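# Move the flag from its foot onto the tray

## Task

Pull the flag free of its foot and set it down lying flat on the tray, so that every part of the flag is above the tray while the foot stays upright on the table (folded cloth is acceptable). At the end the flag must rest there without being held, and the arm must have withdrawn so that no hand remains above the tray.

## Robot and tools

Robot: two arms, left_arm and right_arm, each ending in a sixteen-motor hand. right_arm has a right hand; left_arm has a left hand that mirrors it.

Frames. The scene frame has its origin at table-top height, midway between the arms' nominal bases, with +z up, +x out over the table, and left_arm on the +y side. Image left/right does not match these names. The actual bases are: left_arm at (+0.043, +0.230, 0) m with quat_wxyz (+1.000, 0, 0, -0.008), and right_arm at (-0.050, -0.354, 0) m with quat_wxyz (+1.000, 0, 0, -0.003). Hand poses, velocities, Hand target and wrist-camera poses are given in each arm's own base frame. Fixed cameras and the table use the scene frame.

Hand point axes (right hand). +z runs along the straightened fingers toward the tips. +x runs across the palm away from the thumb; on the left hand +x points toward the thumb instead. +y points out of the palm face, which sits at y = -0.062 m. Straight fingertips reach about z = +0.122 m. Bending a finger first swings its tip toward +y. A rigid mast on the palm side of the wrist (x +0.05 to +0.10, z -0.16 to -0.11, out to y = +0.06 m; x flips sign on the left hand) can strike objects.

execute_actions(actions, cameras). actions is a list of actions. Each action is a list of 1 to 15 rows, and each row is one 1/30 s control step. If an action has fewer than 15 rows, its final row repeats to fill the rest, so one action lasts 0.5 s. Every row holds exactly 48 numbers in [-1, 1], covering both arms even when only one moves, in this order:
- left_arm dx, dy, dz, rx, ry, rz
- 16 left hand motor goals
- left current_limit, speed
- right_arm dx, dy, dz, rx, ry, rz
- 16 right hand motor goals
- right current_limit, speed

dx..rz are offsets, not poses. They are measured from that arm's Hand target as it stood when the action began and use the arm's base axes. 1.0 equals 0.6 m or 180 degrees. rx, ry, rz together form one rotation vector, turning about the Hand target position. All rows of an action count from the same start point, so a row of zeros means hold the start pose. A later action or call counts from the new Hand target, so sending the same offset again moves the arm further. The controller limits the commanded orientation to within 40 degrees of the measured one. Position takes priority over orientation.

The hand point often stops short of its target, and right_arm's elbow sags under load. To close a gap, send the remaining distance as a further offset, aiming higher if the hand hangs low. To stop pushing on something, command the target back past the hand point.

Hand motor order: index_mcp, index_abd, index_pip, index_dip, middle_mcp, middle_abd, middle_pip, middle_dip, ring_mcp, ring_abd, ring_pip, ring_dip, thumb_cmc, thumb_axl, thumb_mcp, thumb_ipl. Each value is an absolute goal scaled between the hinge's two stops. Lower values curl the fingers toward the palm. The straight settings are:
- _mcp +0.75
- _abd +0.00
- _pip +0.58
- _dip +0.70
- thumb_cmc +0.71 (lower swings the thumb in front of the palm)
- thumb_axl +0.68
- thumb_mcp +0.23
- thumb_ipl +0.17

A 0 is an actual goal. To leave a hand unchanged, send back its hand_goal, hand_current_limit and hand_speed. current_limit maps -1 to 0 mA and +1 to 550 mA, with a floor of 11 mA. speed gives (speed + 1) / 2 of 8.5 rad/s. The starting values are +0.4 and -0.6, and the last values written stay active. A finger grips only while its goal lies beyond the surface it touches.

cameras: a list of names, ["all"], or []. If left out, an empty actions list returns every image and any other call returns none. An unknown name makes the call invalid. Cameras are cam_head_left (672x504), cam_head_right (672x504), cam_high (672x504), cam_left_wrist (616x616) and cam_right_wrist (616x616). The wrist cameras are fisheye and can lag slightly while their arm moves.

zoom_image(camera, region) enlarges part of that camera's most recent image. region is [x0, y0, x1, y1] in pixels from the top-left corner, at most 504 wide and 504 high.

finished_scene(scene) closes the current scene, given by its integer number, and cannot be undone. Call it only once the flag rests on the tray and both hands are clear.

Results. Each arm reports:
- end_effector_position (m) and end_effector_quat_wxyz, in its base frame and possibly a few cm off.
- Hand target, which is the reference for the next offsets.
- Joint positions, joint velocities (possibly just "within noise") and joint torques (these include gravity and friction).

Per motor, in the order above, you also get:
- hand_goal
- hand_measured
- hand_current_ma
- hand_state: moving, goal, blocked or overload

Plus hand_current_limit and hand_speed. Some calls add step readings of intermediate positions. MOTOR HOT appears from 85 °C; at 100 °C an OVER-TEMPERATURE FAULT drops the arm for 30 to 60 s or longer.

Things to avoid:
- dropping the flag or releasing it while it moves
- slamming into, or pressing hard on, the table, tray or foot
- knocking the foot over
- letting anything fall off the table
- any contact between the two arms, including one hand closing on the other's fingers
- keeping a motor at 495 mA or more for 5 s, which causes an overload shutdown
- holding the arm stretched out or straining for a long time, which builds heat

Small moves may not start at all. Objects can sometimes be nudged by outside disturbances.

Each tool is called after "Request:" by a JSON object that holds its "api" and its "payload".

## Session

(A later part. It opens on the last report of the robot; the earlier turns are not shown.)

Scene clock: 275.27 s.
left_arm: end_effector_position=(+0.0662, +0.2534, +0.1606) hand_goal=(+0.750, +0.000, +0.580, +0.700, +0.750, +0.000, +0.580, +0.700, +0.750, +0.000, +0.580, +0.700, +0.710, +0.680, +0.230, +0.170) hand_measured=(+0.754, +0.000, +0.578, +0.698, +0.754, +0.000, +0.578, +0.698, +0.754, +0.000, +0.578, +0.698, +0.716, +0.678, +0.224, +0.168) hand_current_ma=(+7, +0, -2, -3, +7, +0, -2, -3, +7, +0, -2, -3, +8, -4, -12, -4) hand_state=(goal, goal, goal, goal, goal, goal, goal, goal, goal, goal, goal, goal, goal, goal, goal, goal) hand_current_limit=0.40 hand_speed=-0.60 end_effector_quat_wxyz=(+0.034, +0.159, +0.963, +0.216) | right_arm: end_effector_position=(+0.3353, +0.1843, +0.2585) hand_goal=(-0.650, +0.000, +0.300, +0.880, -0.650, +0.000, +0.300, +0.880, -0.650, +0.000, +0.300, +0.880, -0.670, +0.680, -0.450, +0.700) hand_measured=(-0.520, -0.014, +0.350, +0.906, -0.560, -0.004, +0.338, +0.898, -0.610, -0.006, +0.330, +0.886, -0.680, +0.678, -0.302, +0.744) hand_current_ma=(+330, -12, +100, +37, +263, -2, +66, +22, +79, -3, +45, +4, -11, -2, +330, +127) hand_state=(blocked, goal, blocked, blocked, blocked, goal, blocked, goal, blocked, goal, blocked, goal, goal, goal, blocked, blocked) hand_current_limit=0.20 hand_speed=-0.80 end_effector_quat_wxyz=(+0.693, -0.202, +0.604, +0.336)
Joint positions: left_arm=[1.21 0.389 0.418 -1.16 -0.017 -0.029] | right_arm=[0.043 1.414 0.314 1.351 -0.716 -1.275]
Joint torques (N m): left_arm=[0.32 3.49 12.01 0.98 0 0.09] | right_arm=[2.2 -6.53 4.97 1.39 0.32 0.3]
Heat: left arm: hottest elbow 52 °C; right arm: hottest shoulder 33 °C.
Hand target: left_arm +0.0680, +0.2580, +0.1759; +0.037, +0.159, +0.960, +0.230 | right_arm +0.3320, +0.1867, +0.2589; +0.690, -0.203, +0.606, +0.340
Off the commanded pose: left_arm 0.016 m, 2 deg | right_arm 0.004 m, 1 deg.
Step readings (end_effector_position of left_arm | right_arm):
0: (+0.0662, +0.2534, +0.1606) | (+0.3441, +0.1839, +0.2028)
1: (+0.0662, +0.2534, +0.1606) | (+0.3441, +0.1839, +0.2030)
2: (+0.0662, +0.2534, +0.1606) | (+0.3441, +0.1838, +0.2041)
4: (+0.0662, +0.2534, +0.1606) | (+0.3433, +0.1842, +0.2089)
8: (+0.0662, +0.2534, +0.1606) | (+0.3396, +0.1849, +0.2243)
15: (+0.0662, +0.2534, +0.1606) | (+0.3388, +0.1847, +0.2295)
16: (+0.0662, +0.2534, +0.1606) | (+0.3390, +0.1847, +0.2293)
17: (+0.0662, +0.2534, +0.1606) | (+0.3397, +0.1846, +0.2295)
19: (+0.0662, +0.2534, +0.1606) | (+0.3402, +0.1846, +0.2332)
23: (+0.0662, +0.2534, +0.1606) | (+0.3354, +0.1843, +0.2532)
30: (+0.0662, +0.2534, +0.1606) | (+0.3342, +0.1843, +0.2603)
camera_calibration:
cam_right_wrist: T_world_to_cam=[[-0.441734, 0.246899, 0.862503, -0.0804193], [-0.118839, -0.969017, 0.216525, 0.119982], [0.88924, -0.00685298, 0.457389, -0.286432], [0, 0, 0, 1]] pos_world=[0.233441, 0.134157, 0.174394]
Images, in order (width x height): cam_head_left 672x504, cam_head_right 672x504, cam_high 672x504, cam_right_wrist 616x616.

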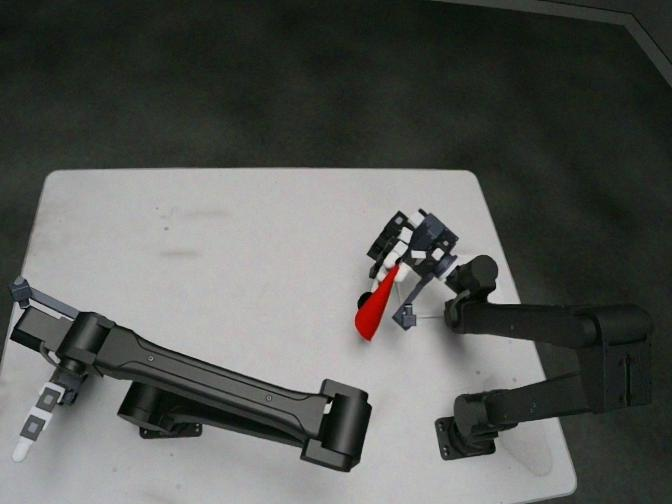

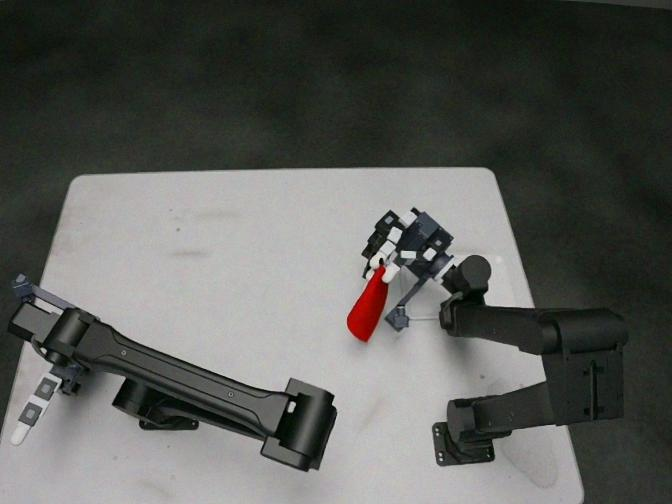

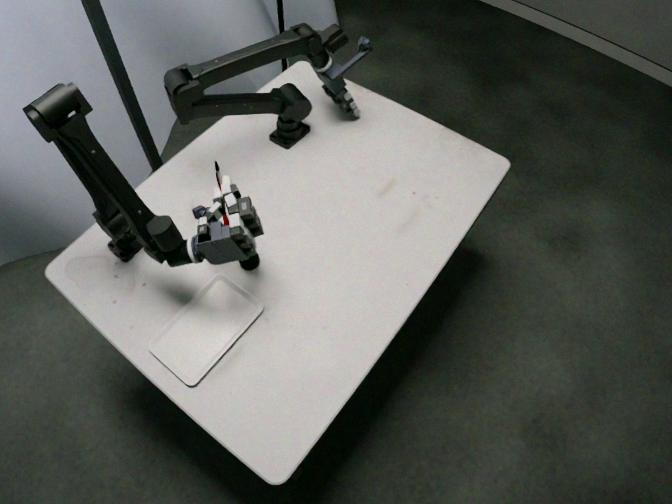

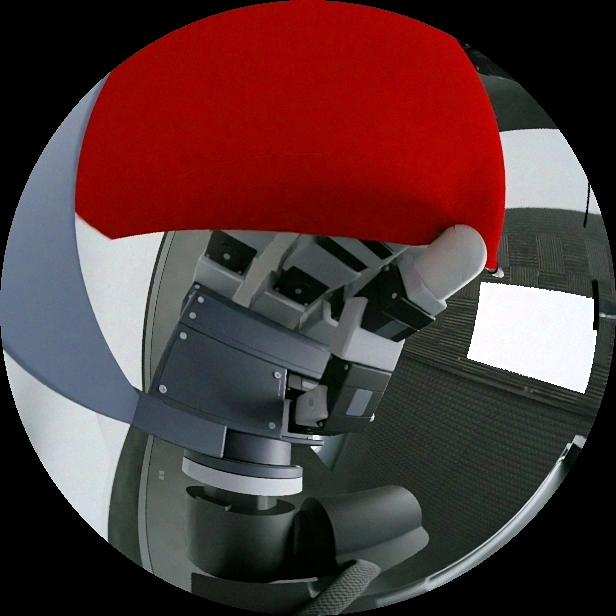

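Request:
{"api": "execute_actions", "payload": {"actions": [[[0,0,0,0,0,0,0.75,0,0.58,0.7,0.75,0,0.58,0.7,0.75,0,0.58,0.7,0.71,0.68,0.23,0.17,0.4,-0.6,-0.02,-0.02,0.06,0,0,0,-0.65,0,0.3,0.88,-0.65,0,0.3,0.88,-0.65,0,0.3,0.88,-0.67,0.68,-0.45,0.7,0.2,-0.8]],[[0,0,0,0,0,0,0.75,0,0.58,0.7,0.75,0,0.58,0.7,0.75,0,0.58,0.7,0.71,0.68,0.23,0.17,0.4,-0.6,-0.02,-0.03,0.06,0,0,0,-0.65,0,0.3,0.88,-0.65,0,0.3,0.88,-0.65,0,0.3,0.88,-0.67,0.68,-0.45,0.7,0.2,-0.8]]], "cameras": ["cam_head_left","cam_head_right","cam_high","cam_right_wrist"]}}

Request:
{"api": "zoom_image", "payload": {"camera": "cam_head_left", "region": [330, 190, 490, 340]}}

Request:
{"api": "zoom_image", "payload": {"camera": "cam_high", "region": [150, 110, 310, 270]}}

Scene clock: 285.63 s.
left_arm: end_effector_position=(+0.0662, +0.2534, +0.1606) hand_goal=(+0.750, +0.000, +0.580, +0.700, +0.750, +0.000, +0.580, +0.700, +0.750, +0.000, +0.580, +0.700, +0.710, +0.680, +0.230, +0.170) hand_measured=(+0.754, +0.000, +0.578, +0.698, +0.754, +0.000, +0.578, +0.698, +0.754, +0.000, +0.578, +0.698, +0.716, +0.678, +0.224, +0.168) hand_current_ma=(+7, +0, -2, -3, +7, +0, -2, -3, +7, +0, -2, -3, +8, -4, -12, -4) hand_state=(goal, goal, goal, goal, goal, goal, goal, goal, goal, goal, goal, goal, goal, goal, goal, goal) hand_current_limit=0.40 hand_speed=-0.60 end_effector_quat_wxyz=(+0.034, +0.159, +0.963, +0.216) | right_arm: end_effector_position=(+0.3043, +0.1598, +0.3220) hand_goal=(-0.650, +0.000, +0.300, +0.880, -0.650, +0.000, +0.300, +0.880, -0.650, +0.000, +0.300, +0.880, -0.670, +0.680, -0.450, +0.700) hand_measured=(-0.520, -0.014, +0.350, +0.906, -0.560, -0.004, +0.338, +0.898, -0.610, -0.006, +0.330, +0.886, -0.680, +0.678, -0.302, +0.744) hand_current_ma=(+330, -12, +101, +37, +261, -2, +66, +22, +77, -3, +45, +4, -11, -2, +330, +128) hand_state=(blocked, goal, blocked, blocked, blocked, goal, blocked, goal, blocked, goal, blocked, goal, goal, goal, blocked, blocked) hand_current_limit=0.20 hand_speed=-0.80 end_effector_quat_wxyz=(+0.685, -0.204, +0.610, +0.343)
Joint positions: left_arm=[1.21 0.389 0.418 -1.16 -0.017 -0.029] | right_arm=[-0.056 1.034 0.314 0.979 -0.826 -1.236]
Joint torques (N m): left_arm=[0.32 3.43 12.03 0.95 0.01 0.09] | right_arm=[0.91 -3.25 9.73 1.31 0.26 0.32]
Heat: left arm: hottest elbow 52 °C; right arm: hottest shoulder 33 °C.
Hand target: left_arm +0.0680, +0.2580, +0.1759; +0.037, +0.159, +0.960, +0.230 | right_arm +0.3080, +0.1567, +0.3310; +0.690, -0.204, +0.606, +0.340
Off the commanded pose: left_arm 0.016 m, 2 deg | right_arm 0.010 m, 1 deg.
Step readings (end_effector_position of left_arm | right_arm):
0: (+0.0662, +0.2534, +0.1606) | (+0.3353, +0.1843, +0.2585)
1: (+0.0662, +0.2534, +0.1606) | (+0.3352, +0.1844, +0.2585)
2: (+0.0662, +0.2534, +0.1606) | (+0.3346, +0.1847, +0.2588)
4: (+0.0662, +0.2534, +0.1606) | (+0.3316, +0.1849, +0.2645)
8: (+0.0662, +0.2534, +0.1606) | (+0.3216, +0.1816, +0.2885)
15: (+0.0662, +0.2534, +0.1606) | (+0.3187, +0.1781, +0.2970)
16: (+0.0662, +0.2534, +0.1606) | (+0.3189, +0.1780, +0.2960)
17: (+0.0662, +0.2534, +0.1606) | (+0.3185, +0.1771, +0.2955)
19: (+0.0662, +0.2534, +0.1606) | (+0.3162, +0.1732, +0.2991)
23: (+0.0662, +0.2534, +0.1606) | (+0.3071, +0.1643, +0.3181)
30: (+0.0662, +0.2534, +0.1606) | (+0.3029, +0.1604, +0.3241)
camera_calibration:
cam_right_wrist: T_world_to_cam=[[-0.428494, 0.240772, 0.870874, -0.148409], [-0.100413, -0.970561, 0.218927, 0.0727056], [0.897948, 0.00636195, 0.440056, -0.28725], [0, 0, 0, 1]] pos_world=[0.201644, 0.108125, 0.239734]
Images, in order (width x height): cam_head_left 672x504, cam_head_right 672x504, cam_high 672x504, cam_right_wrist 616x616.

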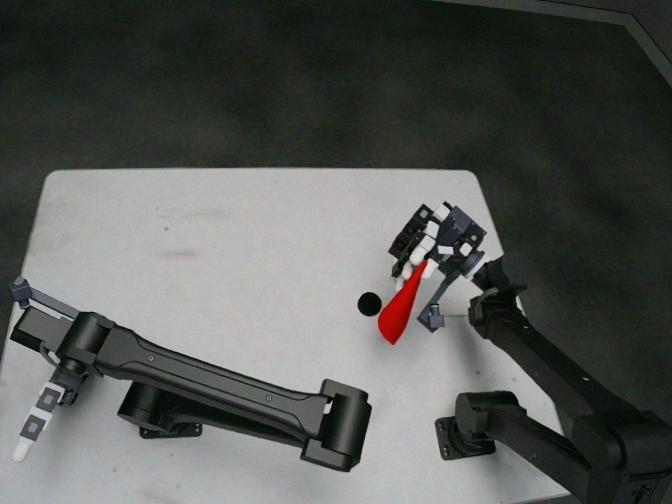

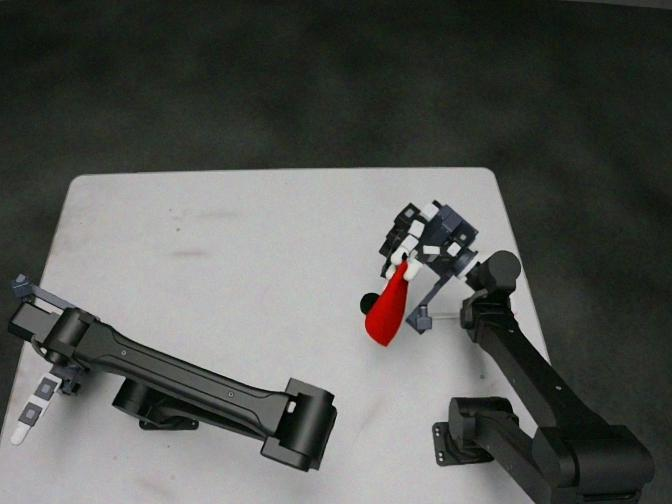

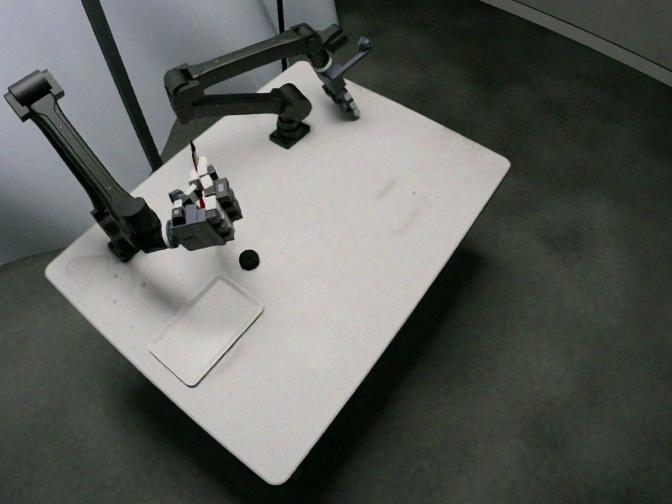

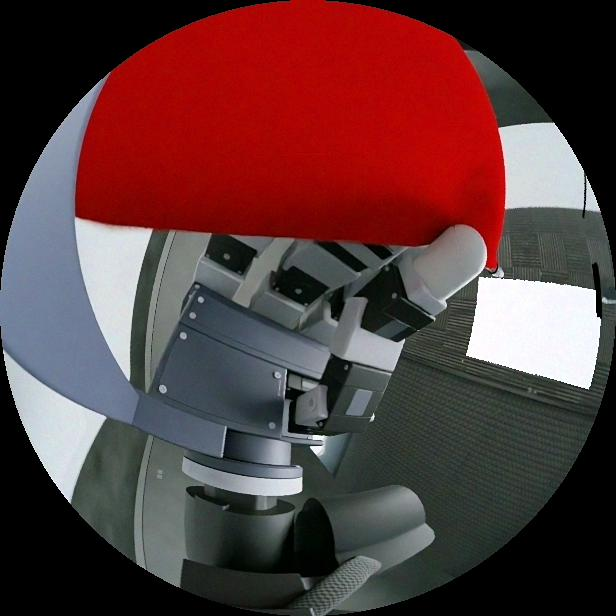

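Scaled by 3.150 from the camera's 672x504 image, which has a finer 960x720 frame.

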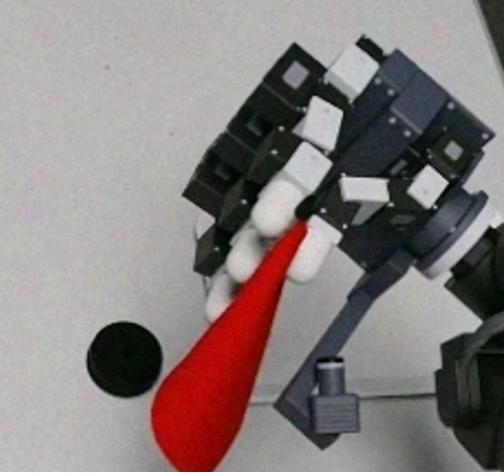

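Scaled by 3.150 from the camera's 672x504 image, which has a finer 960x720 frame.

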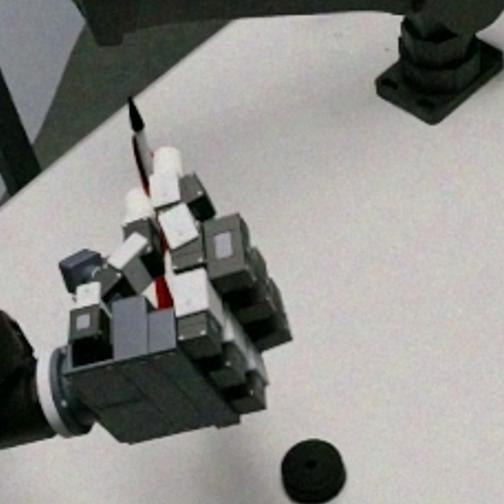

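Request:
{"api": "execute_actions", "payload": {"actions": [[[0,0,0,0,0,0,0.75,0,0.58,0.7,0.75,0,0.58,0.7,0.75,0,0.58,0.7,0.71,0.68,0.23,0.17,0.4,-0.6,0.007,-0.043,0.01,0.0124,0.0646,-0.0785,-0.65,0,0.3,0.88,-0.65,0,0.3,0.88,-0.65,0,0.3,0.88,-0.67,0.68,-0.45,0.7,0.2,-0.8]],[[0,0,0,0,0,0,0.75,0,0.58,0.7,0.75,0,0.58,0.7,0.75,0,0.58,0.7,0.71,0.68,0.23,0.17,0.4,-0.6,0.007,-0.043,0.01,0.0124,0.0646,-0.0785,-0.65,0,0.3,0.88,-0.65,0,0.3,0.88,-0.65,0,0.3,0.88,-0.67,0.68,-0.45,0.7,0.2,-0.8]],[[0,0,0,0,0,0,0.75,0,0.58,0.7,0.75,0,0.58,0.7,0.75,0,0.58,0.7,0.71,0.68,0.23,0.17,0.4,-0.6,0.007,-0.043,0.01,0.0124,0.0646,-0.0785,-0.65,0,0.3,0.88,-0.65,0,0.3,0.88,-0.65,0,0.3,0.88,-0.67,0.68,-0.45,0.7,0.2,-0.8]],[[0,0,0,0,0,0,0.75,0,0.58,0.7,0.75,0,0.58,0.7,0.75,0,0.58,0.7,0.71,0.68,0.23,0.17,0.4,-0.6,0.007,-0.043,0.01,0.0124,0.0646,-0.0785,-0.65,0,0.3,0.88,-0.65,0,0.3,0.88,-0.65,0,0.3,0.88,-0.67,0.68,-0.45,0.7,0.2,-0.8]],[[0,0,0,0,0,0,0.75,0,0.58,0.7,0.75,0,0.58,0.7,0.75,0,0.58,0.7,0.71,0.68,0.23,0.17,0.4,-0.6,0.007,-0.043,0.01,0.0124,0.0646,-0.0785,-0.65,0,0.3,0.88,-0.65,0,0.3,0.88,-0.65,0,0.3,0.88,-0.67,0.68,-0.45,0.7,0.2,-0.8]]], "cameras": ["cam_head_left","cam_head_right","cam_high","cam_right_wrist"]}}

Scene clock: 334.30 s.
left_arm: end_effector_position=(+0.0662, +0.2534, +0.1606) hand_goal=(+0.750, +0.000, +0.580, +0.700, +0.750, +0.000, +0.580, +0.700, +0.750, +0.000, +0.580, +0.700, +0.710, +0.680, +0.230, +0.170) hand_measured=(+0.754, +0.000, +0.578, +0.698, +0.754, +0.000, +0.578, +0.698, +0.754, +0.000, +0.578, +0.698, +0.716, +0.678, +0.224, +0.168) hand_current_ma=(+7, +0, -2, -3, +7, +0, -2, -3, +7, +0, -2, -3, +8, -4, -12, -4) hand_state=(goal, goal, goal, goal, goal, goal, goal, goal, goal, goal, goal, goal, goal, goal, goal, goal) hand_current_limit=0.40 hand_speed=-0.60 end_effector_quat_wxyz=(+0.034, +0.159, +0.963, +0.216) | right_arm: end_effector_position=(+0.3245, +0.0244, +0.3270) hand_goal=(-0.650, +0.000, +0.300, +0.880, -0.650, +0.000, +0.300, +0.880, -0.650, +0.000, +0.300, +0.880, -0.670, +0.680, -0.450, +0.700) hand_measured=(-0.520, -0.014, +0.350, +0.906, -0.562, -0.004, +0.338, +0.898, -0.614, -0.006, +0.328, +0.886, -0.680, +0.678, -0.302, +0.744) hand_current_ma=(+330, -12, +101, +37, +254, -2, +66, +22, +70, -3, +43, +4, -10, -2, +330, +128) hand_state=(blocked, goal, blocked, blocked, blocked, goal, blocked, goal, blocked, goal, blocked, goal, goal, goal, blocked, blocked) hand_current_limit=0.20 hand_speed=-0.80 end_effector_quat_wxyz=(+0.394, +0.401, +0.827, -0.015)
Joint positions: left_arm=[1.21 0.389 0.418 -1.16 -0.017 -0.029] | right_arm=[0.273 0.551 0.759 -1.128 0.525 -0.575]
Joint torques (N m): left_arm=[0.32 3.49 12.01 0.94 0.01 0.09] | right_arm=[2.32 1.67 16.13 1.59 0.46 0.26]
Heat: left arm: hottest elbow 52 °C; right arm: hottest elbow 33 °C.
Hand target: left_arm +0.0680, +0.2580, +0.1759; +0.037, +0.159, +0.960, +0.230 | right_arm +0.3289, +0.0276, +0.3611; +0.409, +0.408, +0.816, +0.000
Off the commanded pose: left_arm 0.016 m, 2 deg | right_arm 0.034 m, 3 deg.
Step readings (end_effector_position of left_arm | right_arm):
0: (+0.0662, +0.2534, +0.1606) | (+0.3043, +0.1598, +0.3220)
1: (+0.0662, +0.2534, +0.1606) | (+0.3056, +0.1592, +0.3221)
2: (+0.0662, +0.2534, +0.1606) | (+0.3105, +0.1566, +0.3230)
4: (+0.0662, +0.2534, +0.1606) | (+0.3198, +0.1473, +0.3260)
8: (+0.0662, +0.2534, +0.1606) | (+0.3153, +0.1357, +0.3370)
15: (+0.0662, +0.2534, +0.1606) | (+0.3086, +0.1333, +0.3400)
16: (+0.0662, +0.2534, +0.1606) | (+0.3102, +0.1322, +0.3381)
17: (+0.0662, +0.2534, +0.1606) | (+0.3148, +0.1285, +0.3354)
19: (+0.0662, +0.2534, +0.1606) | (+0.3216, +0.1188, +0.3311)
23: (+0.0662, +0.2534, +0.1606) | (+0.3168, +0.1070, +0.3319)
30: (+0.0662, +0.2534, +0.1606) | (+0.3140, +0.1019, +0.3135)
31: (+0.0662, +0.2534, +0.1606) | (+0.3154, +0.1007, +0.3098)
32: (+0.0662, +0.2534, +0.1606) | (+0.3184, +0.0961, +0.3056)
34: (+0.0662, +0.2534, +0.1606) | (+0.3215, +0.0865, +0.2967)
38: (+0.0662, +0.2534, +0.1606) | (+0.3175, +0.0767, +0.2974)
45: (+0.0662, +0.2534, +0.1606) | (+0.3168, +0.0772, +0.3155)
46: (+0.0662, +0.2534, +0.1606) | (+0.3173, +0.0756, +0.3153)
47: (+0.0662, +0.2534, +0.1606) | (+0.3185, +0.0709, +0.3134)
49: (+0.0662, +0.2534, +0.1606) | (+0.3195, +0.0600, +0.3083)
53: (+0.0662, +0.2534, +0.1606) | (+0.3187, +0.0522, +0.3131)
60: (+0.0662, +0.2534, +0.1606) | (+0.3209, +0.0526, +0.3224)
61: (+0.0662, +0.2534, +0.1606) | (+0.3212, +0.0514, +0.3217)
62: (+0.0662, +0.2534, +0.1606) | (+0.3208, +0.0473, +0.3194)
64: (+0.0662, +0.2534, +0.1606) | (+0.3200, +0.0381, +0.3154)
68: (+0.0662, +0.2534, +0.1606) | (+0.3234, +0.0299, +0.3224)
75: (+0.0662, +0.2534, +0.1606) | (+0.3251, +0.0278, +0.3278)
camera_calibration:
cam_right_wrist: T_world_to_cam=[[0.709839, -0.129375, 0.692381, -0.413615], [-0.672304, -0.417637, 0.611218, -0.014056], [0.210088, -0.899356, -0.383434, 0.207845], [0, 0, 0, 1]] pos_world=[0.240484, 0.127545, 0.374665]
Images, in order (width x height): cam_head_left 672x504, cam_head_right 672x504, cam_high 672x504, cam_right_wrist 616x616.

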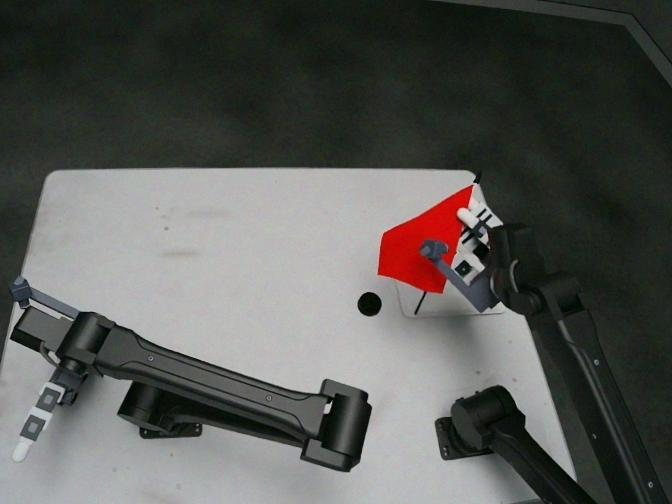

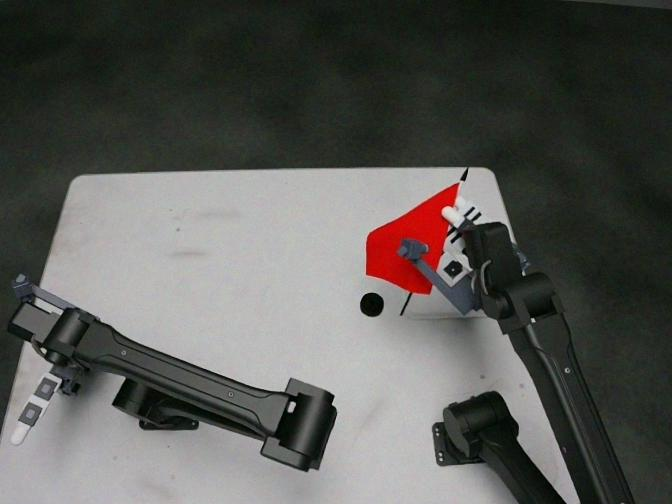

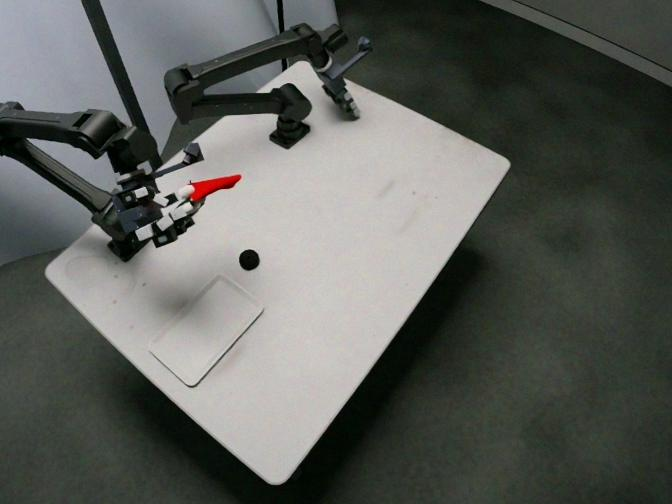

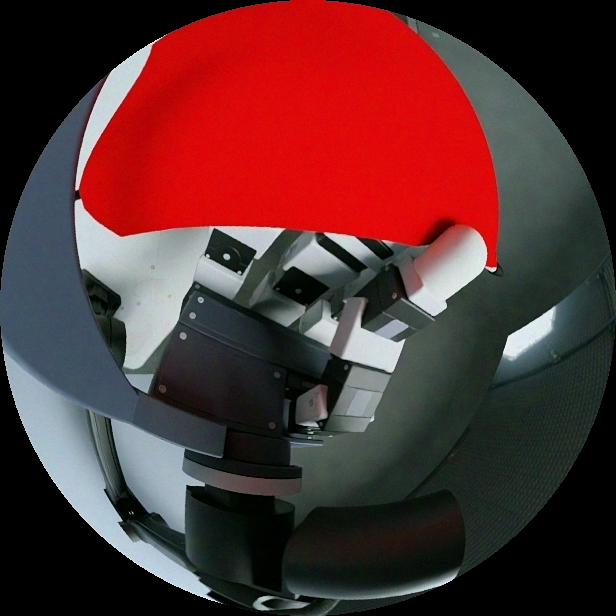

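Request:
{"api": "execute_actions", "payload": {"actions": [[[0,0,0,0,0,0,0.75,0,0.58,0.7,0.75,0,0.58,0.7,0.75,0,0.58,0.7,0.71,0.68,0.23,0.17,0.4,-0.6,0,-0.035,0,0.0381,0.0669,-0.0677,-0.65,0,0.3,0.88,-0.65,0,0.3,0.88,-0.65,0,0.3,0.88,-0.67,0.68,-0.45,0.7,0.2,-0.8]],[[0,0,0,0,0,0,0.75,0,0.58,0.7,0.75,0,0.58,0.7,0.75,0,0.58,0.7,0.71,0.68,0.23,0.17,0.4,-0.6,0,-0.035,0,0.0381,0.0669,-0.0677,-0.65,0,0.3,0.88,-0.65,0,0.3,0.88,-0.65,0,0.3,0.88,-0.67,0.68,-0.45,0.7,0.2,-0.8]],[[0,0,0,0,0,0,0.75,0,0.58,0.7,0.75,0,0.58,0.7,0.75,0,0.58,0.7,0.71,0.68,0.23,0.17,0.4,-0.6,0,-0.035,0,0.0381,0.0669,-0.0677,-0.65,0,0.3,0.88,-0.65,0,0.3,0.88,-0.65,0,0.3,0.88,-0.67,0.68,-0.45,0.7,0.2,-0.8]],[[0,0,0,0,0,0,0.75,0,0.58,0.7,0.75,0,0.58,0.7,0.75,0,0.58,0.7,0.71,0.68,0.23,0.17,0.4,-0.6,0,-0.035,0,0.0381,0.0669,-0.0677,-0.65,0,0.3,0.88,-0.65,0,0.3,0.88,-0.65,0,0.3,0.88,-0.67,0.68,-0.45,0.7,0.2,-0.8]],[[0,0,0,0,0,0,0.75,0,0.58,0.7,0.75,0,0.58,0.7,0.75,0,0.58,0.7,0.71,0.68,0.23,0.17,0.4,-0.6,0,-0.035,0,0.0381,0.0669,-0.0677,-0.65,0,0.3,0.88,-0.65,0,0.3,0.88,-0.65,0,0.3,0.88,-0.67,0.68,-0.45,0.7,0.2,-0.8]]], "cameras": ["cam_head_left","cam_head_right","cam_high","cam_right_wrist"]}}

Scene clock: 346.23 s.
left_arm: end_effector_position=(+0.0662, +0.2534, +0.1606) hand_goal=(+0.750, +0.000, +0.580, +0.700, +0.750, +0.000, +0.580, +0.700, +0.750, +0.000, +0.580, +0.700, +0.710, +0.680, +0.230, +0.170) hand_measured=(+0.754, +0.000, +0.578, +0.698, +0.754, +0.000, +0.578, +0.698, +0.754, +0.000, +0.578, +0.698, +0.716, +0.678, +0.224, +0.168) hand_current_ma=(+7, +0, -2, -3, +7, +0, -2, -3, +7, +0, -2, -3, +8, -4, -12, -4) hand_state=(goal, goal, goal, goal, goal, goal, goal, goal, goal, goal, goal, goal, goal, goal, goal, goal) hand_current_limit=0.40 hand_speed=-0.60 end_effector_quat_wxyz=(+0.034, +0.159, +0.963, +0.216) | right_arm: end_effector_position=(+0.3205, -0.0749, +0.3367) hand_goal=(-0.650, +0.000, +0.300, +0.880, -0.650, +0.000, +0.300, +0.880, -0.650, +0.000, +0.300, +0.880, -0.670, +0.680, -0.450, +0.700) hand_measured=(-0.520, -0.010, +0.350, +0.906, -0.562, +0.000, +0.338, +0.898, -0.614, -0.004, +0.328, +0.886, -0.678, +0.678, -0.302, +0.744) hand_current_ma=(+330, -9, +103, +37, +254, +0, +66, +22, +70, -1, +43, +4, -6, -2, +330, +128) hand_state=(blocked, goal, blocked, blocked, blocked, goal, blocked, goal, blocked, goal, blocked, goal, goal, goal, blocked, blocked) hand_current_limit=0.20 hand_speed=-0.80 end_effector_quat_wxyz=(+0.042, +0.807, +0.586, +0.053)
Joint positions: left_arm=[1.21 0.389 0.418 -1.16 -0.017 -0.029] | right_arm=[-0.113 0.92 1.182 -1.697 -0.009 0.202]
Joint torques (N m): left_arm=[0.32 3.49 12.01 0.96 0.01 0.08] | right_arm=[1.44 -1.67 14.76 0.64 0.04 0.02]
Heat: left arm: hottest elbow 53 °C; right arm: hottest elbow 38 °C.
Hand target: left_arm +0.0680, +0.2580, +0.1759; +0.037, +0.159, +0.960, +0.230 | right_arm +0.3290, -0.0773, +0.3609; -0.210, +0.781, +0.564, -0.168
Off the commanded pose: left_arm 0.016 m, 2 deg | right_arm 0.026 m, 39 deg.
joint sent to its limit (right arm) — joint 4 (wrist pitch), lower limit. The joint targets are off in orientation, not in position.
Step readings (end_effector_position of left_arm | right_arm):
0: (+0.0662, +0.2534, +0.1606) | (+0.3245, +0.0243, +0.3271)
1: (+0.0662, +0.2534, +0.1606) | (+0.3243, +0.0242, +0.3270)
2: (+0.0662, +0.2534, +0.1606) | (+0.3229, +0.0238, +0.3251)
4: (+0.0662, +0.2534, +0.1606) | (+0.3190, +0.0218, +0.3241)
8: (+0.0662, +0.2534, +0.1606) | (+0.3230, +0.0166, +0.3318)
15: (+0.0662, +0.2534, +0.1606) | (+0.3237, +0.0092, +0.3293)
16: (+0.0662, +0.2534, +0.1606) | (+0.3229, +0.0088, +0.3290)
17: (+0.0662, +0.2534, +0.1606) | (+0.3204, +0.0088, +0.3277)
19: (+0.0662, +0.2534, +0.1606) | (+0.3164, +0.0060, +0.3279)
23: (+0.0662, +0.2534, +0.1606) | (+0.3225, -0.0047, +0.3369)
30: (+0.0662, +0.2534, +0.1606) | (+0.3232, -0.0101, +0.3331)
31: (+0.0662, +0.2534, +0.1606) | (+0.3227, -0.0102, +0.3329)
32: (+0.0662, +0.2534, +0.1606) | (+0.3220, -0.0097, +0.3320)
34: (+0.0662, +0.2534, +0.1606) | (+0.3211, -0.0131, +0.3314)
38: (+0.0662, +0.2534, +0.1606) | (+0.3205, -0.0298, +0.3350)
45: (+0.0662, +0.2534, +0.1606) | (+0.3208, -0.0325, +0.3371)
46: (+0.0662, +0.2534, +0.1606) | (+0.3209, -0.0321, +0.3366)
47: (+0.0662, +0.2534, +0.1606) | (+0.3207, -0.0319, +0.3359)
49: (+0.0662, +0.2534, +0.1606) | (+0.3206, -0.0345, +0.3345)
53: (+0.0662, +0.2534, +0.1606) | (+0.3208, -0.0491, +0.3354)
60: (+0.0662, +0.2534, +0.1606) | (+0.3210, -0.0528, +0.3360)
61: (+0.0662, +0.2534, +0.1606) | (+0.3209, -0.0525, +0.3360)
62: (+0.0662, +0.2534, +0.1606) | (+0.3210, -0.0519, +0.3355)
64: (+0.0662, +0.2534, +0.1606) | (+0.3212, -0.0547, +0.3354)
68: (+0.0662, +0.2534, +0.1606) | (+0.3214, -0.0682, +0.3368)
75: (+0.0662, +0.2534, +0.1606) | (+0.3216, -0.0725, +0.3360)
camera_calibration:
cam_right_wrist: T_world_to_cam=[[0.314932, -0.948733, 0.0268871, -0.141075], [-0.754442, -0.233048, 0.613601, -0.0246468], [-0.575878, -0.213527, -0.789158, 0.562993], [0, 0, 0, 1]] pos_world=[0.350049, -0.0193717, 0.463207]
Images, in order (width x height): cam_head_left 672x504, cam_head_right 672x504, cam_high 672x504, cam_right_wrist 616x616.

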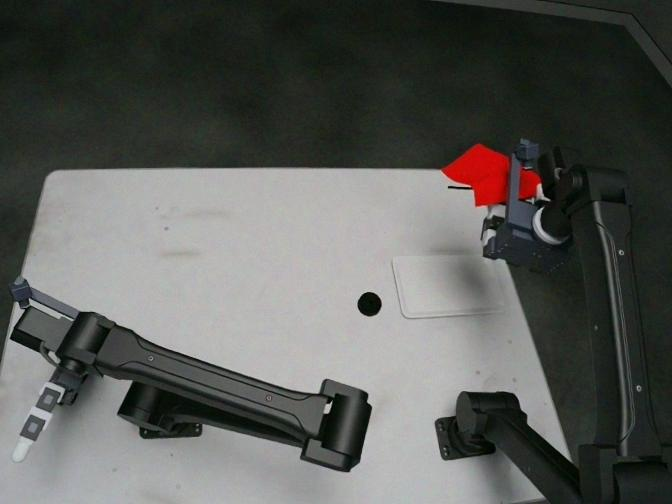

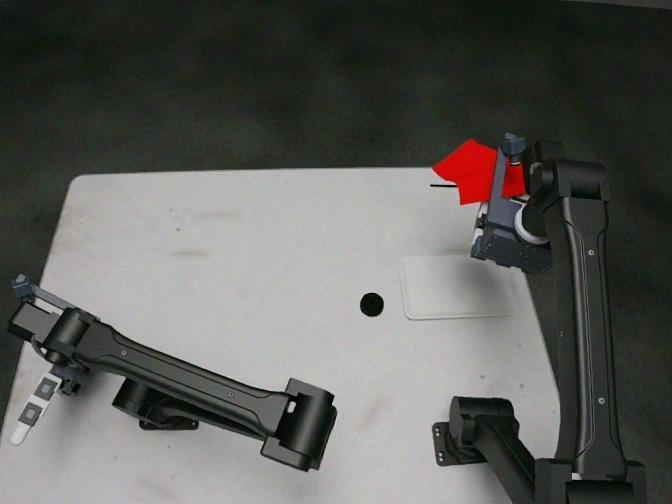

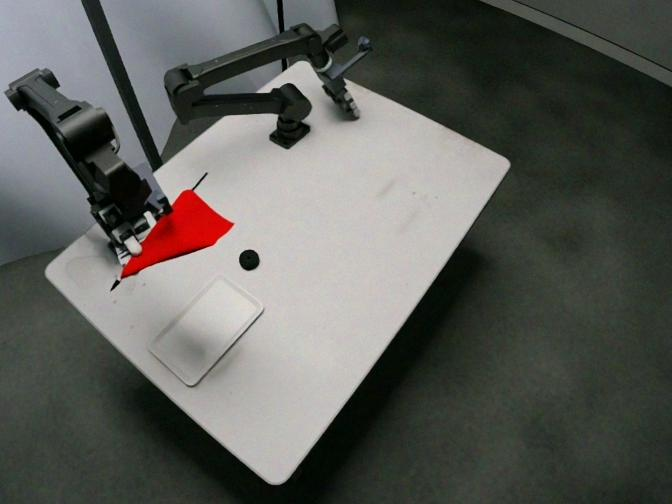

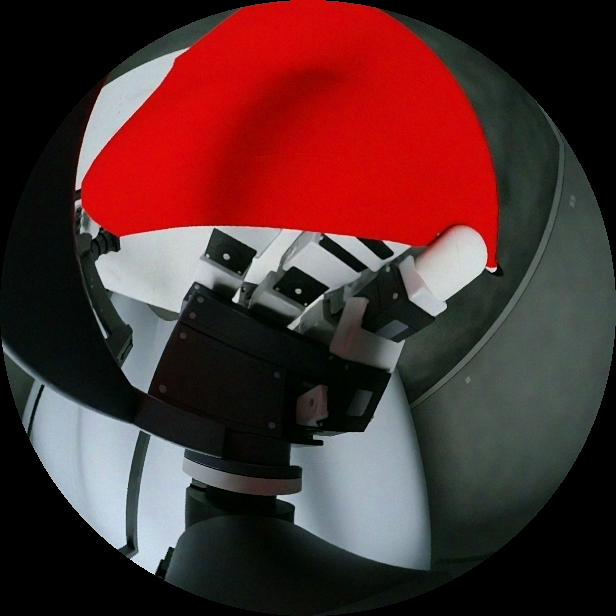

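Request:
{"api": "execute_actions", "payload": {"actions": [[[0,0,0,0,0,0,0.75,0,0.58,0.7,0.75,0,0.58,0.7,0.75,0,0.58,0.7,0.71,0.68,0.23,0.17,0.4,-0.6,0,0,-0.06,0,0,0,-0.65,0,0.3,0.88,-0.65,0,0.3,0.88,-0.65,0,0.3,0.88,-0.67,0.68,-0.45,0.7,0.2,-0.8]],[[0,0,0,0,0,0,0.75,0,0.58,0.7,0.75,0,0.58,0.7,0.75,0,0.58,0.7,0.71,0.68,0.23,0.17,0.4,-0.6,0,0,-0.06,0,0,0,-0.65,0,0.3,0.88,-0.65,0,0.3,0.88,-0.65,0,0.3,0.88,-0.67,0.68,-0.45,0.7,0.2,-0.8]],[[0,0,0,0,0,0,0.75,0,0.58,0.7,0.75,0,0.58,0.7,0.75,0,0.58,0.7,0.71,0.68,0.23,0.17,0.4,-0.6,0,0,-0.06,0,0,0,-0.65,0,0.3,0.88,-0.65,0,0.3,0.88,-0.65,0,0.3,0.88,-0.67,0.68,-0.45,0.7,0.2,-0.8]]], "cameras": ["cam_head_left","cam_head_right","cam_high","cam_right_wrist"]}}

Request:
{"api": "zoom_image", "payload": {"camera": "cam_high", "region": [60, 160, 280, 380]}}

Request:
{"api": "zoom_image", "payload": {"camera": "cam_head_left", "region": [390, 150, 580, 320]}}

Scene clock: 382.63 s.
left_arm: end_effector_position=(+0.0662, +0.2534, +0.1606) hand_goal=(+0.750, +0.000, +0.580, +0.700, +0.750, +0.000, +0.580, +0.700, +0.750, +0.000, +0.580, +0.700, +0.710, +0.680, +0.230, +0.170) hand_measured=(+0.754, +0.000, +0.578, +0.698, +0.754, +0.000, +0.578, +0.698, +0.754, +0.000, +0.578, +0.698, +0.716, +0.678, +0.224, +0.168) hand_current_ma=(+7, +0, -2, -3, +7, +0, -2, -3, +7, +0, -2, -3, +8, -4, -12, -4) hand_state=(goal, goal, goal, goal, goal, goal, goal, goal, goal, goal, goal, goal, goal, goal, goal, goal) hand_current_limit=0.40 hand_speed=-0.60 end_effector_quat_wxyz=(+0.034, +0.159, +0.963, +0.216) | right_arm: end_effector_position=(+0.3331, -0.0747, +0.2590) hand_goal=(-0.650, +0.000, +0.300, +0.880, -0.650, +0.000, +0.300, +0.880, -0.650, +0.000, +0.300, +0.880, -0.670, +0.680, -0.450, +0.700) hand_measured=(-0.520, -0.010, +0.350, +0.906, -0.562, +0.000, +0.338, +0.898, -0.614, -0.004, +0.328, +0.886, -0.678, +0.678, -0.302, +0.744) hand_current_ma=(+330, -9, +103, +37, +254, +0, +66, +22, +70, -1, +43, +4, -6, -2, +330, +128) hand_state=(blocked, goal, blocked, blocked, blocked, goal, blocked, goal, blocked, goal, blocked, goal, goal, goal, blocked, blocked) hand_current_limit=0.20 hand_speed=-0.80 end_effector_quat_wxyz=(-0.040, +0.815, +0.577, -0.018)
Joint positions: left_arm=[1.21 0.389 0.418 -1.16 -0.017 -0.029] | right_arm=[-0.118 1.071 1.118 -1.697 -0.035 0.219]
Joint torques (N m): left_arm=[0.32 3.49 12.04 0.98 0 0.09] | right_arm=[0.91 -4.19 8.53 0.1 0.07 -0.07]
Heat: left arm: hottest elbow 53 °C; right arm: hottest elbow 41 °C.
Hand target: left_arm +0.0680, +0.2580, +0.1759; +0.037, +0.159, +0.960, +0.230 | right_arm +0.3290, -0.0773, +0.2530; -0.210, +0.781, +0.564, -0.168
Off the commanded pose: left_arm 0.016 m, 2 deg | right_arm 0.008 m, 26 deg.
joint sent to its limit (right arm) — joint 4 (wrist pitch), lower limit. The joint targets are off in orientation, not in position.
Step readings (end_effector_position of left_arm | right_arm):
0: (+0.0662, +0.2534, +0.1606) | (+0.3205, -0.0748, +0.3366)
1: (+0.0662, +0.2534, +0.1606) | (+0.3206, -0.0748, +0.3365)
2: (+0.0662, +0.2534, +0.1606) | (+0.3208, -0.0746, +0.3361)
4: (+0.0662, +0.2534, +0.1606) | (+0.3221, -0.0743, +0.3340)
8: (+0.0662, +0.2534, +0.1606) | (+0.3266, -0.0747, +0.3266)
15: (+0.0662, +0.2534, +0.1606) | (+0.3290, -0.0752, +0.3220)
16: (+0.0662, +0.2534, +0.1606) | (+0.3290, -0.0752, +0.3220)
17: (+0.0662, +0.2534, +0.1606) | (+0.3291, -0.0749, +0.3218)
19: (+0.0662, +0.2534, +0.1606) | (+0.3298, -0.0745, +0.3195)
23: (+0.0662, +0.2534, +0.1606) | (+0.3306, -0.0741, +0.3075)
30: (+0.0662, +0.2534, +0.1606) | (+0.3328, -0.0743, +0.2966)
31: (+0.0662, +0.2534, +0.1606) | (+0.3327, -0.0743, +0.2965)
32: (+0.0662, +0.2534, +0.1606) | (+0.3324, -0.0742, +0.2954)
34: (+0.0662, +0.2534, +0.1606) | (+0.3312, -0.0740, +0.2897)
38: (+0.0662, +0.2534, +0.1606) | (+0.3304, -0.0741, +0.2712)
45: (+0.0662, +0.2534, +0.1606) | (+0.3331, -0.0747, +0.2590)
camera_calibration:
cam_right_wrist: T_world_to_cam=[[0.28904, -0.953517, -0.0852135, -0.105349], [-0.615305, -0.253231, 0.746508, -0.0497868], [-0.733386, -0.163338, -0.659898, 0.531698], [0, 0, 0, 1]] pos_world=[0.389756, -0.0262128, 0.379056]
Images, in order (width x height): cam_head_left 672x504, cam_head_right 672x504, cam_high 672x504, cam_right_wrist 616x616.

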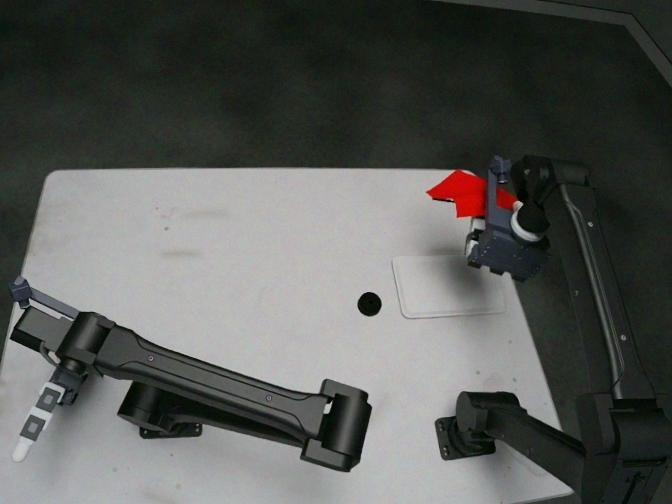

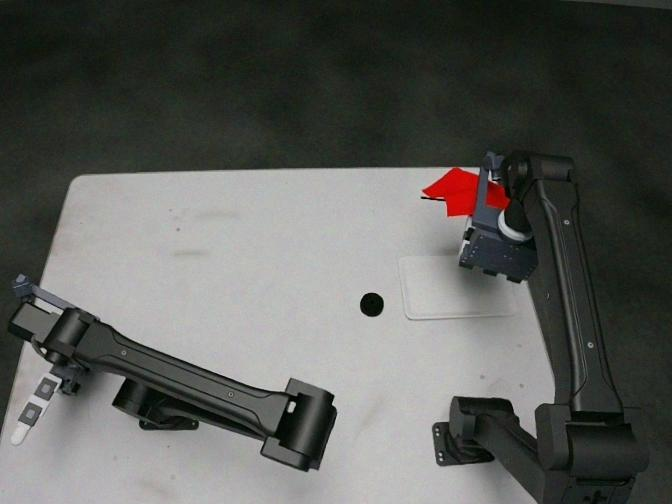

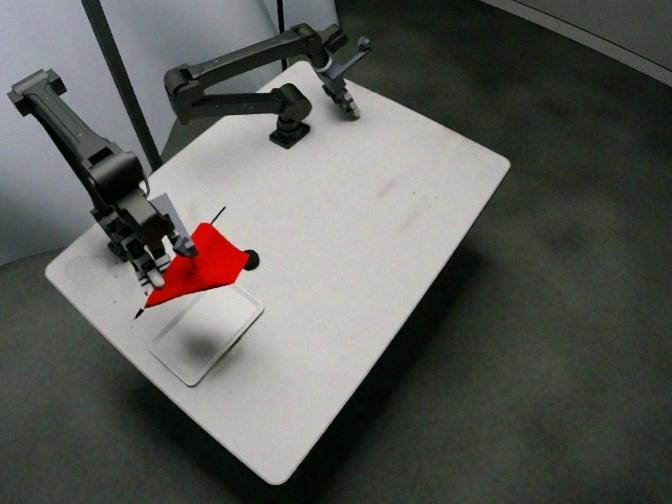

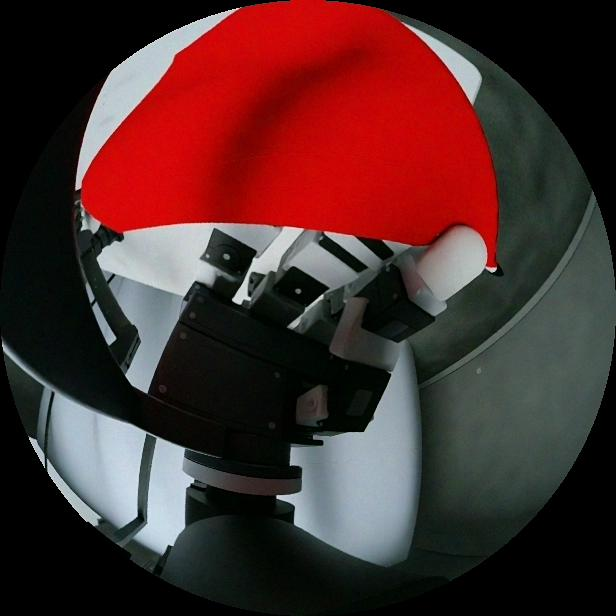

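Scaled by 2.291 from the camera's 672x504 image, which has a finer 960x720 frame.

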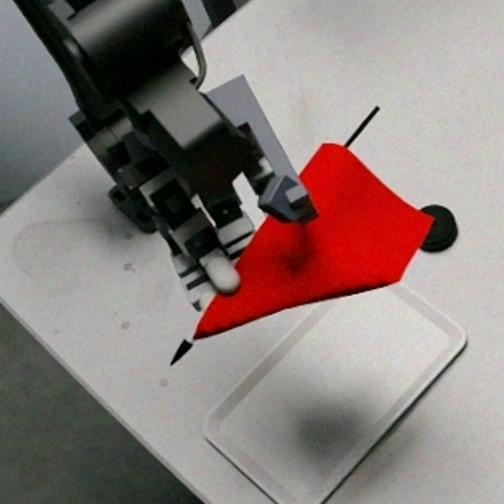

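Scaled by 2.653 from the camera's 672x504 image, which has a finer 960x720 frame.

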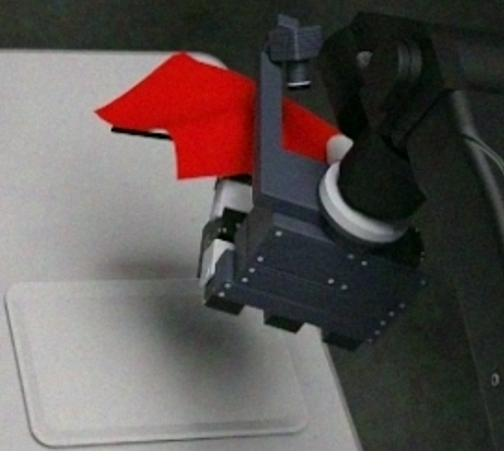

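Request:
{"api": "execute_actions", "payload": {"actions": [[[0,0,0,0,0,0,0.75,0,0.58,0.7,0.75,0,0.58,0.7,0.75,0,0.58,0.7,0.71,0.68,0.23,0.17,0.4,-0.6,-0.05,0.03,0,-0.0128,-0.0287,-0.0745,-0.65,0,0.3,0.88,-0.65,0,0.3,0.88,-0.65,0,0.3,0.88,-0.67,0.68,-0.45,0.7,0.2,-0.8]],[[0,0,0,0,0,0,0.75,0,0.58,0.7,0.75,0,0.58,0.7,0.75,0,0.58,0.7,0.71,0.68,0.23,0.17,0.4,-0.6,-0.055,0.03,-0.05,-0.0128,-0.0287,-0.0745,-0.65,0,0.3,0.88,-0.65,0,0.3,0.88,-0.65,0,0.3,0.88,-0.67,0.68,-0.45,0.7,0.2,-0.8]]], "cameras": ["cam_head_left","cam_head_right","cam_high","cam_right_wrist"]}}

Request:
{"api": "zoom_image", "payload": {"camera": "cam_high", "region": [60, 180, 280, 400]}}

Request:
{"api": "zoom_image", "payload": {"camera": "cam_head_left", "region": [390, 170, 580, 340]}}

Scene clock: 431.20 s.
left_arm: end_effector_position=(+0.0662, +0.2534, +0.1606) hand_goal=(+0.750, +0.000, +0.580, +0.700, +0.750, +0.000, +0.580, +0.700, +0.750, +0.000, +0.580, +0.700, +0.710, +0.680, +0.230, +0.170) hand_measured=(+0.754, +0.000, +0.578, +0.698, +0.754, +0.000, +0.578, +0.698, +0.754, +0.000, +0.578, +0.698, +0.716, +0.678, +0.224, +0.168) hand_current_ma=(+7, +0, -2, -3, +7, +0, -2, -3, +7, +0, -2, -3, +8, -4, -12, -4) hand_state=(goal, goal, goal, goal, goal, goal, goal, goal, goal, goal, goal, goal, goal, goal, goal, goal) hand_current_limit=0.40 hand_speed=-0.60 end_effector_quat_wxyz=(+0.034, +0.159, +0.963, +0.216) | right_arm: end_effector_position=(+0.2719, -0.0437, +0.2255) hand_goal=(-0.650, +0.000, +0.300, +0.880, -0.650, +0.000, +0.300, +0.880, -0.650, +0.000, +0.300, +0.880, -0.670, +0.680, -0.450, +0.700) hand_measured=(-0.520, -0.010, +0.350, +0.906, -0.562, +0.002, +0.338, +0.898, -0.614, -0.002, +0.328, +0.886, -0.676, +0.678, -0.302, +0.744) hand_current_ma=(+330, -8, +103, +37, +254, +0, +66, +22, +70, -1, +43, +4, -5, -2, +330, +128) hand_state=(blocked, goal, blocked, blocked, blocked, goal, blocked, goal, blocked, goal, blocked, goal, goal, goal, blocked, blocked) hand_current_limit=0.20 hand_speed=-0.80 end_effector_quat_wxyz=(-0.120, +0.921, +0.371, -0.016)
Joint positions: left_arm=[1.21 0.389 0.418 -1.16 -0.017 -0.029] | right_arm=[-0.019 1.012 1.014 -1.699 -0.208 0.774]
Joint torques (N m): left_arm=[0.32 3.43 12.03 0.96 0 0.09] | right_arm=[2.32 -4.07 8.14 -0.06 0.01 0.02]
Heat: left arm: hottest elbow 53 °C; right arm: hottest elbow 38 °C.
Hand target: left_arm +0.0680, +0.2580, +0.1759; +0.037, +0.159, +0.960, +0.230 | right_arm +0.2659, -0.0413, +0.2229; -0.161, +0.910, +0.377, -0.067
Off the commanded pose: left_arm 0.016 m, 2 deg | right_arm 0.007 m, 8 deg.
joint sent to its limit (right arm) — joint 4 (wrist pitch), lower limit. The joint targets are off in orientation, not in position.
Step readings (end_effector_position of left_arm | right_arm):
0: (+0.0662, +0.2534, +0.1606) | (+0.3331, -0.0747, +0.2590)
1: (+0.0662, +0.2534, +0.1606) | (+0.3329, -0.0742, +0.2587)
2: (+0.0662, +0.2534, +0.1606) | (+0.3318, -0.0727, +0.2575)
4: (+0.0662, +0.2534, +0.1606) | (+0.3268, -0.0687, +0.2538)
8: (+0.0662, +0.2534, +0.1606) | (+0.3140, -0.0613, +0.2505)
15: (+0.0662, +0.2534, +0.1606) | (+0.3065, -0.0602, +0.2550)
16: (+0.0662, +0.2534, +0.1606) | (+0.3058, -0.0598, +0.2546)
17: (+0.0662, +0.2534, +0.1606) | (+0.3037, -0.0572, +0.2521)
19: (+0.0662, +0.2534, +0.1606) | (+0.2968, -0.0518, +0.2451)
23: (+0.0662, +0.2534, +0.1606) | (+0.2820, -0.0422, +0.2285)
30: (+0.0662, +0.2534, +0.1606) | (+0.2743, -0.0425, +0.2256)
camera_calibration:
cam_right_wrist: T_world_to_cam=[[-0.182698, -0.96119, -0.206727, 0.0943107], [-0.607276, -0.055036, 0.792583, -0.0585447], [-0.7732, 0.270343, -0.573652, 0.480163], [0, 0, 0, 1]] pos_world=[0.352939, -0.0423802, 0.341344]
Images, in order (width x height): cam_head_left 672x504, cam_head_right 672x504, cam_high 672x504, cam_right_wrist 616x616.

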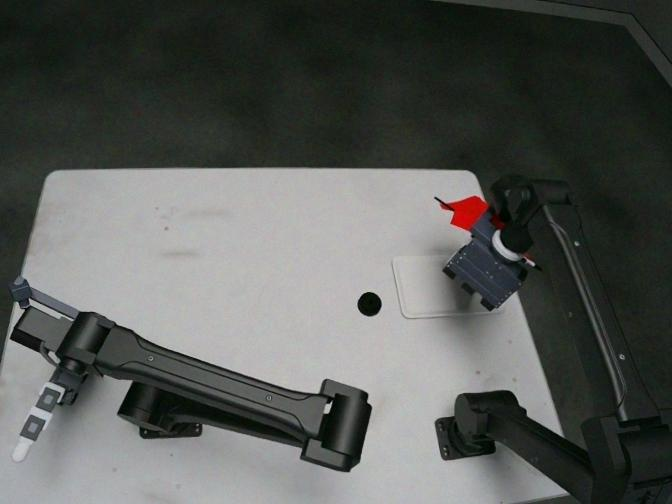

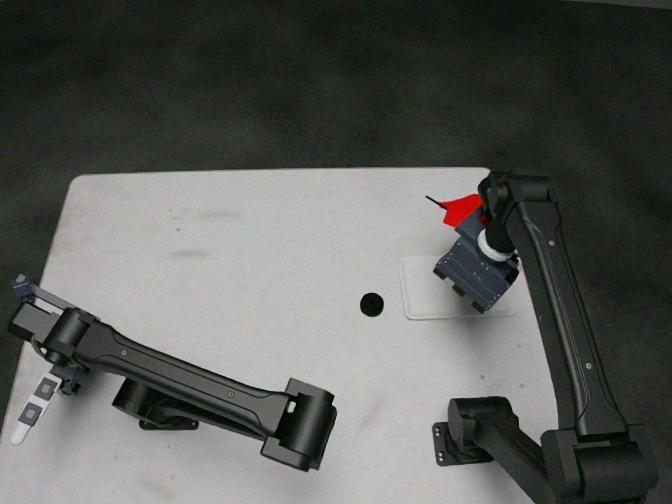

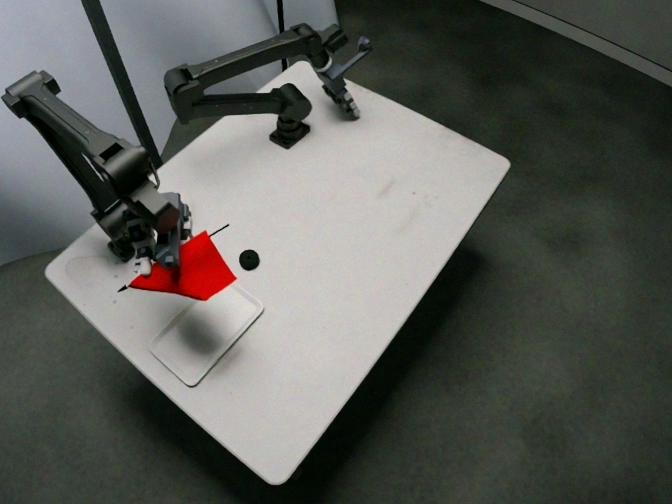

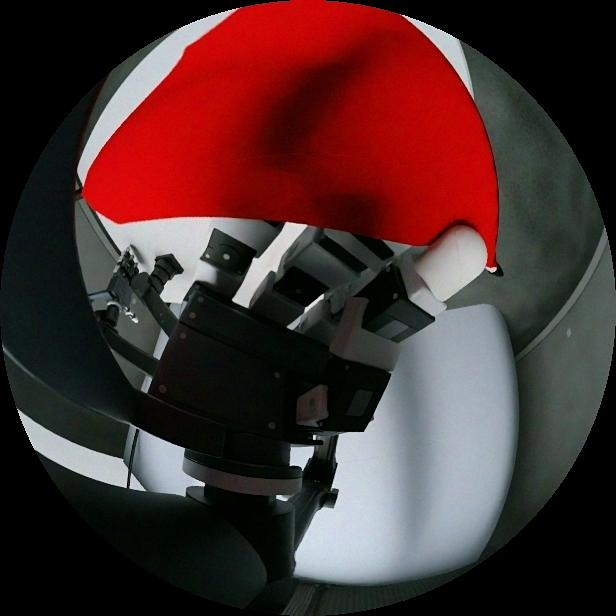

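Scaled by 2.291 from the camera's 672x504 image, which has a finer 960x720 frame.

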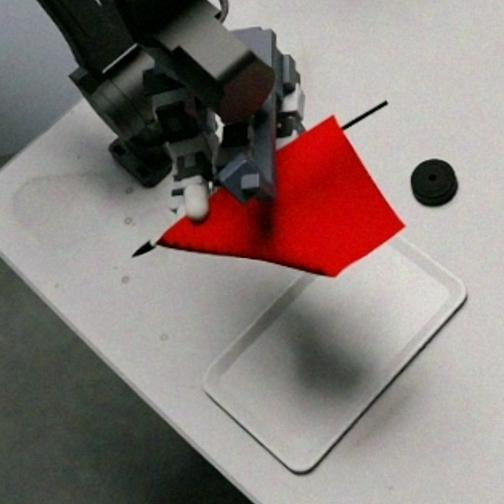

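Scaled by 2.653 from the camera's 672x504 image, which has a finer 960x720 frame.

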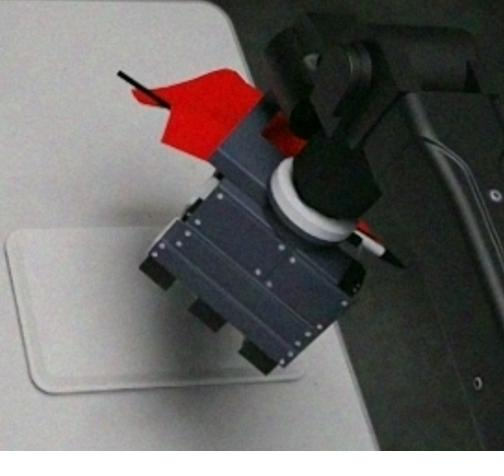

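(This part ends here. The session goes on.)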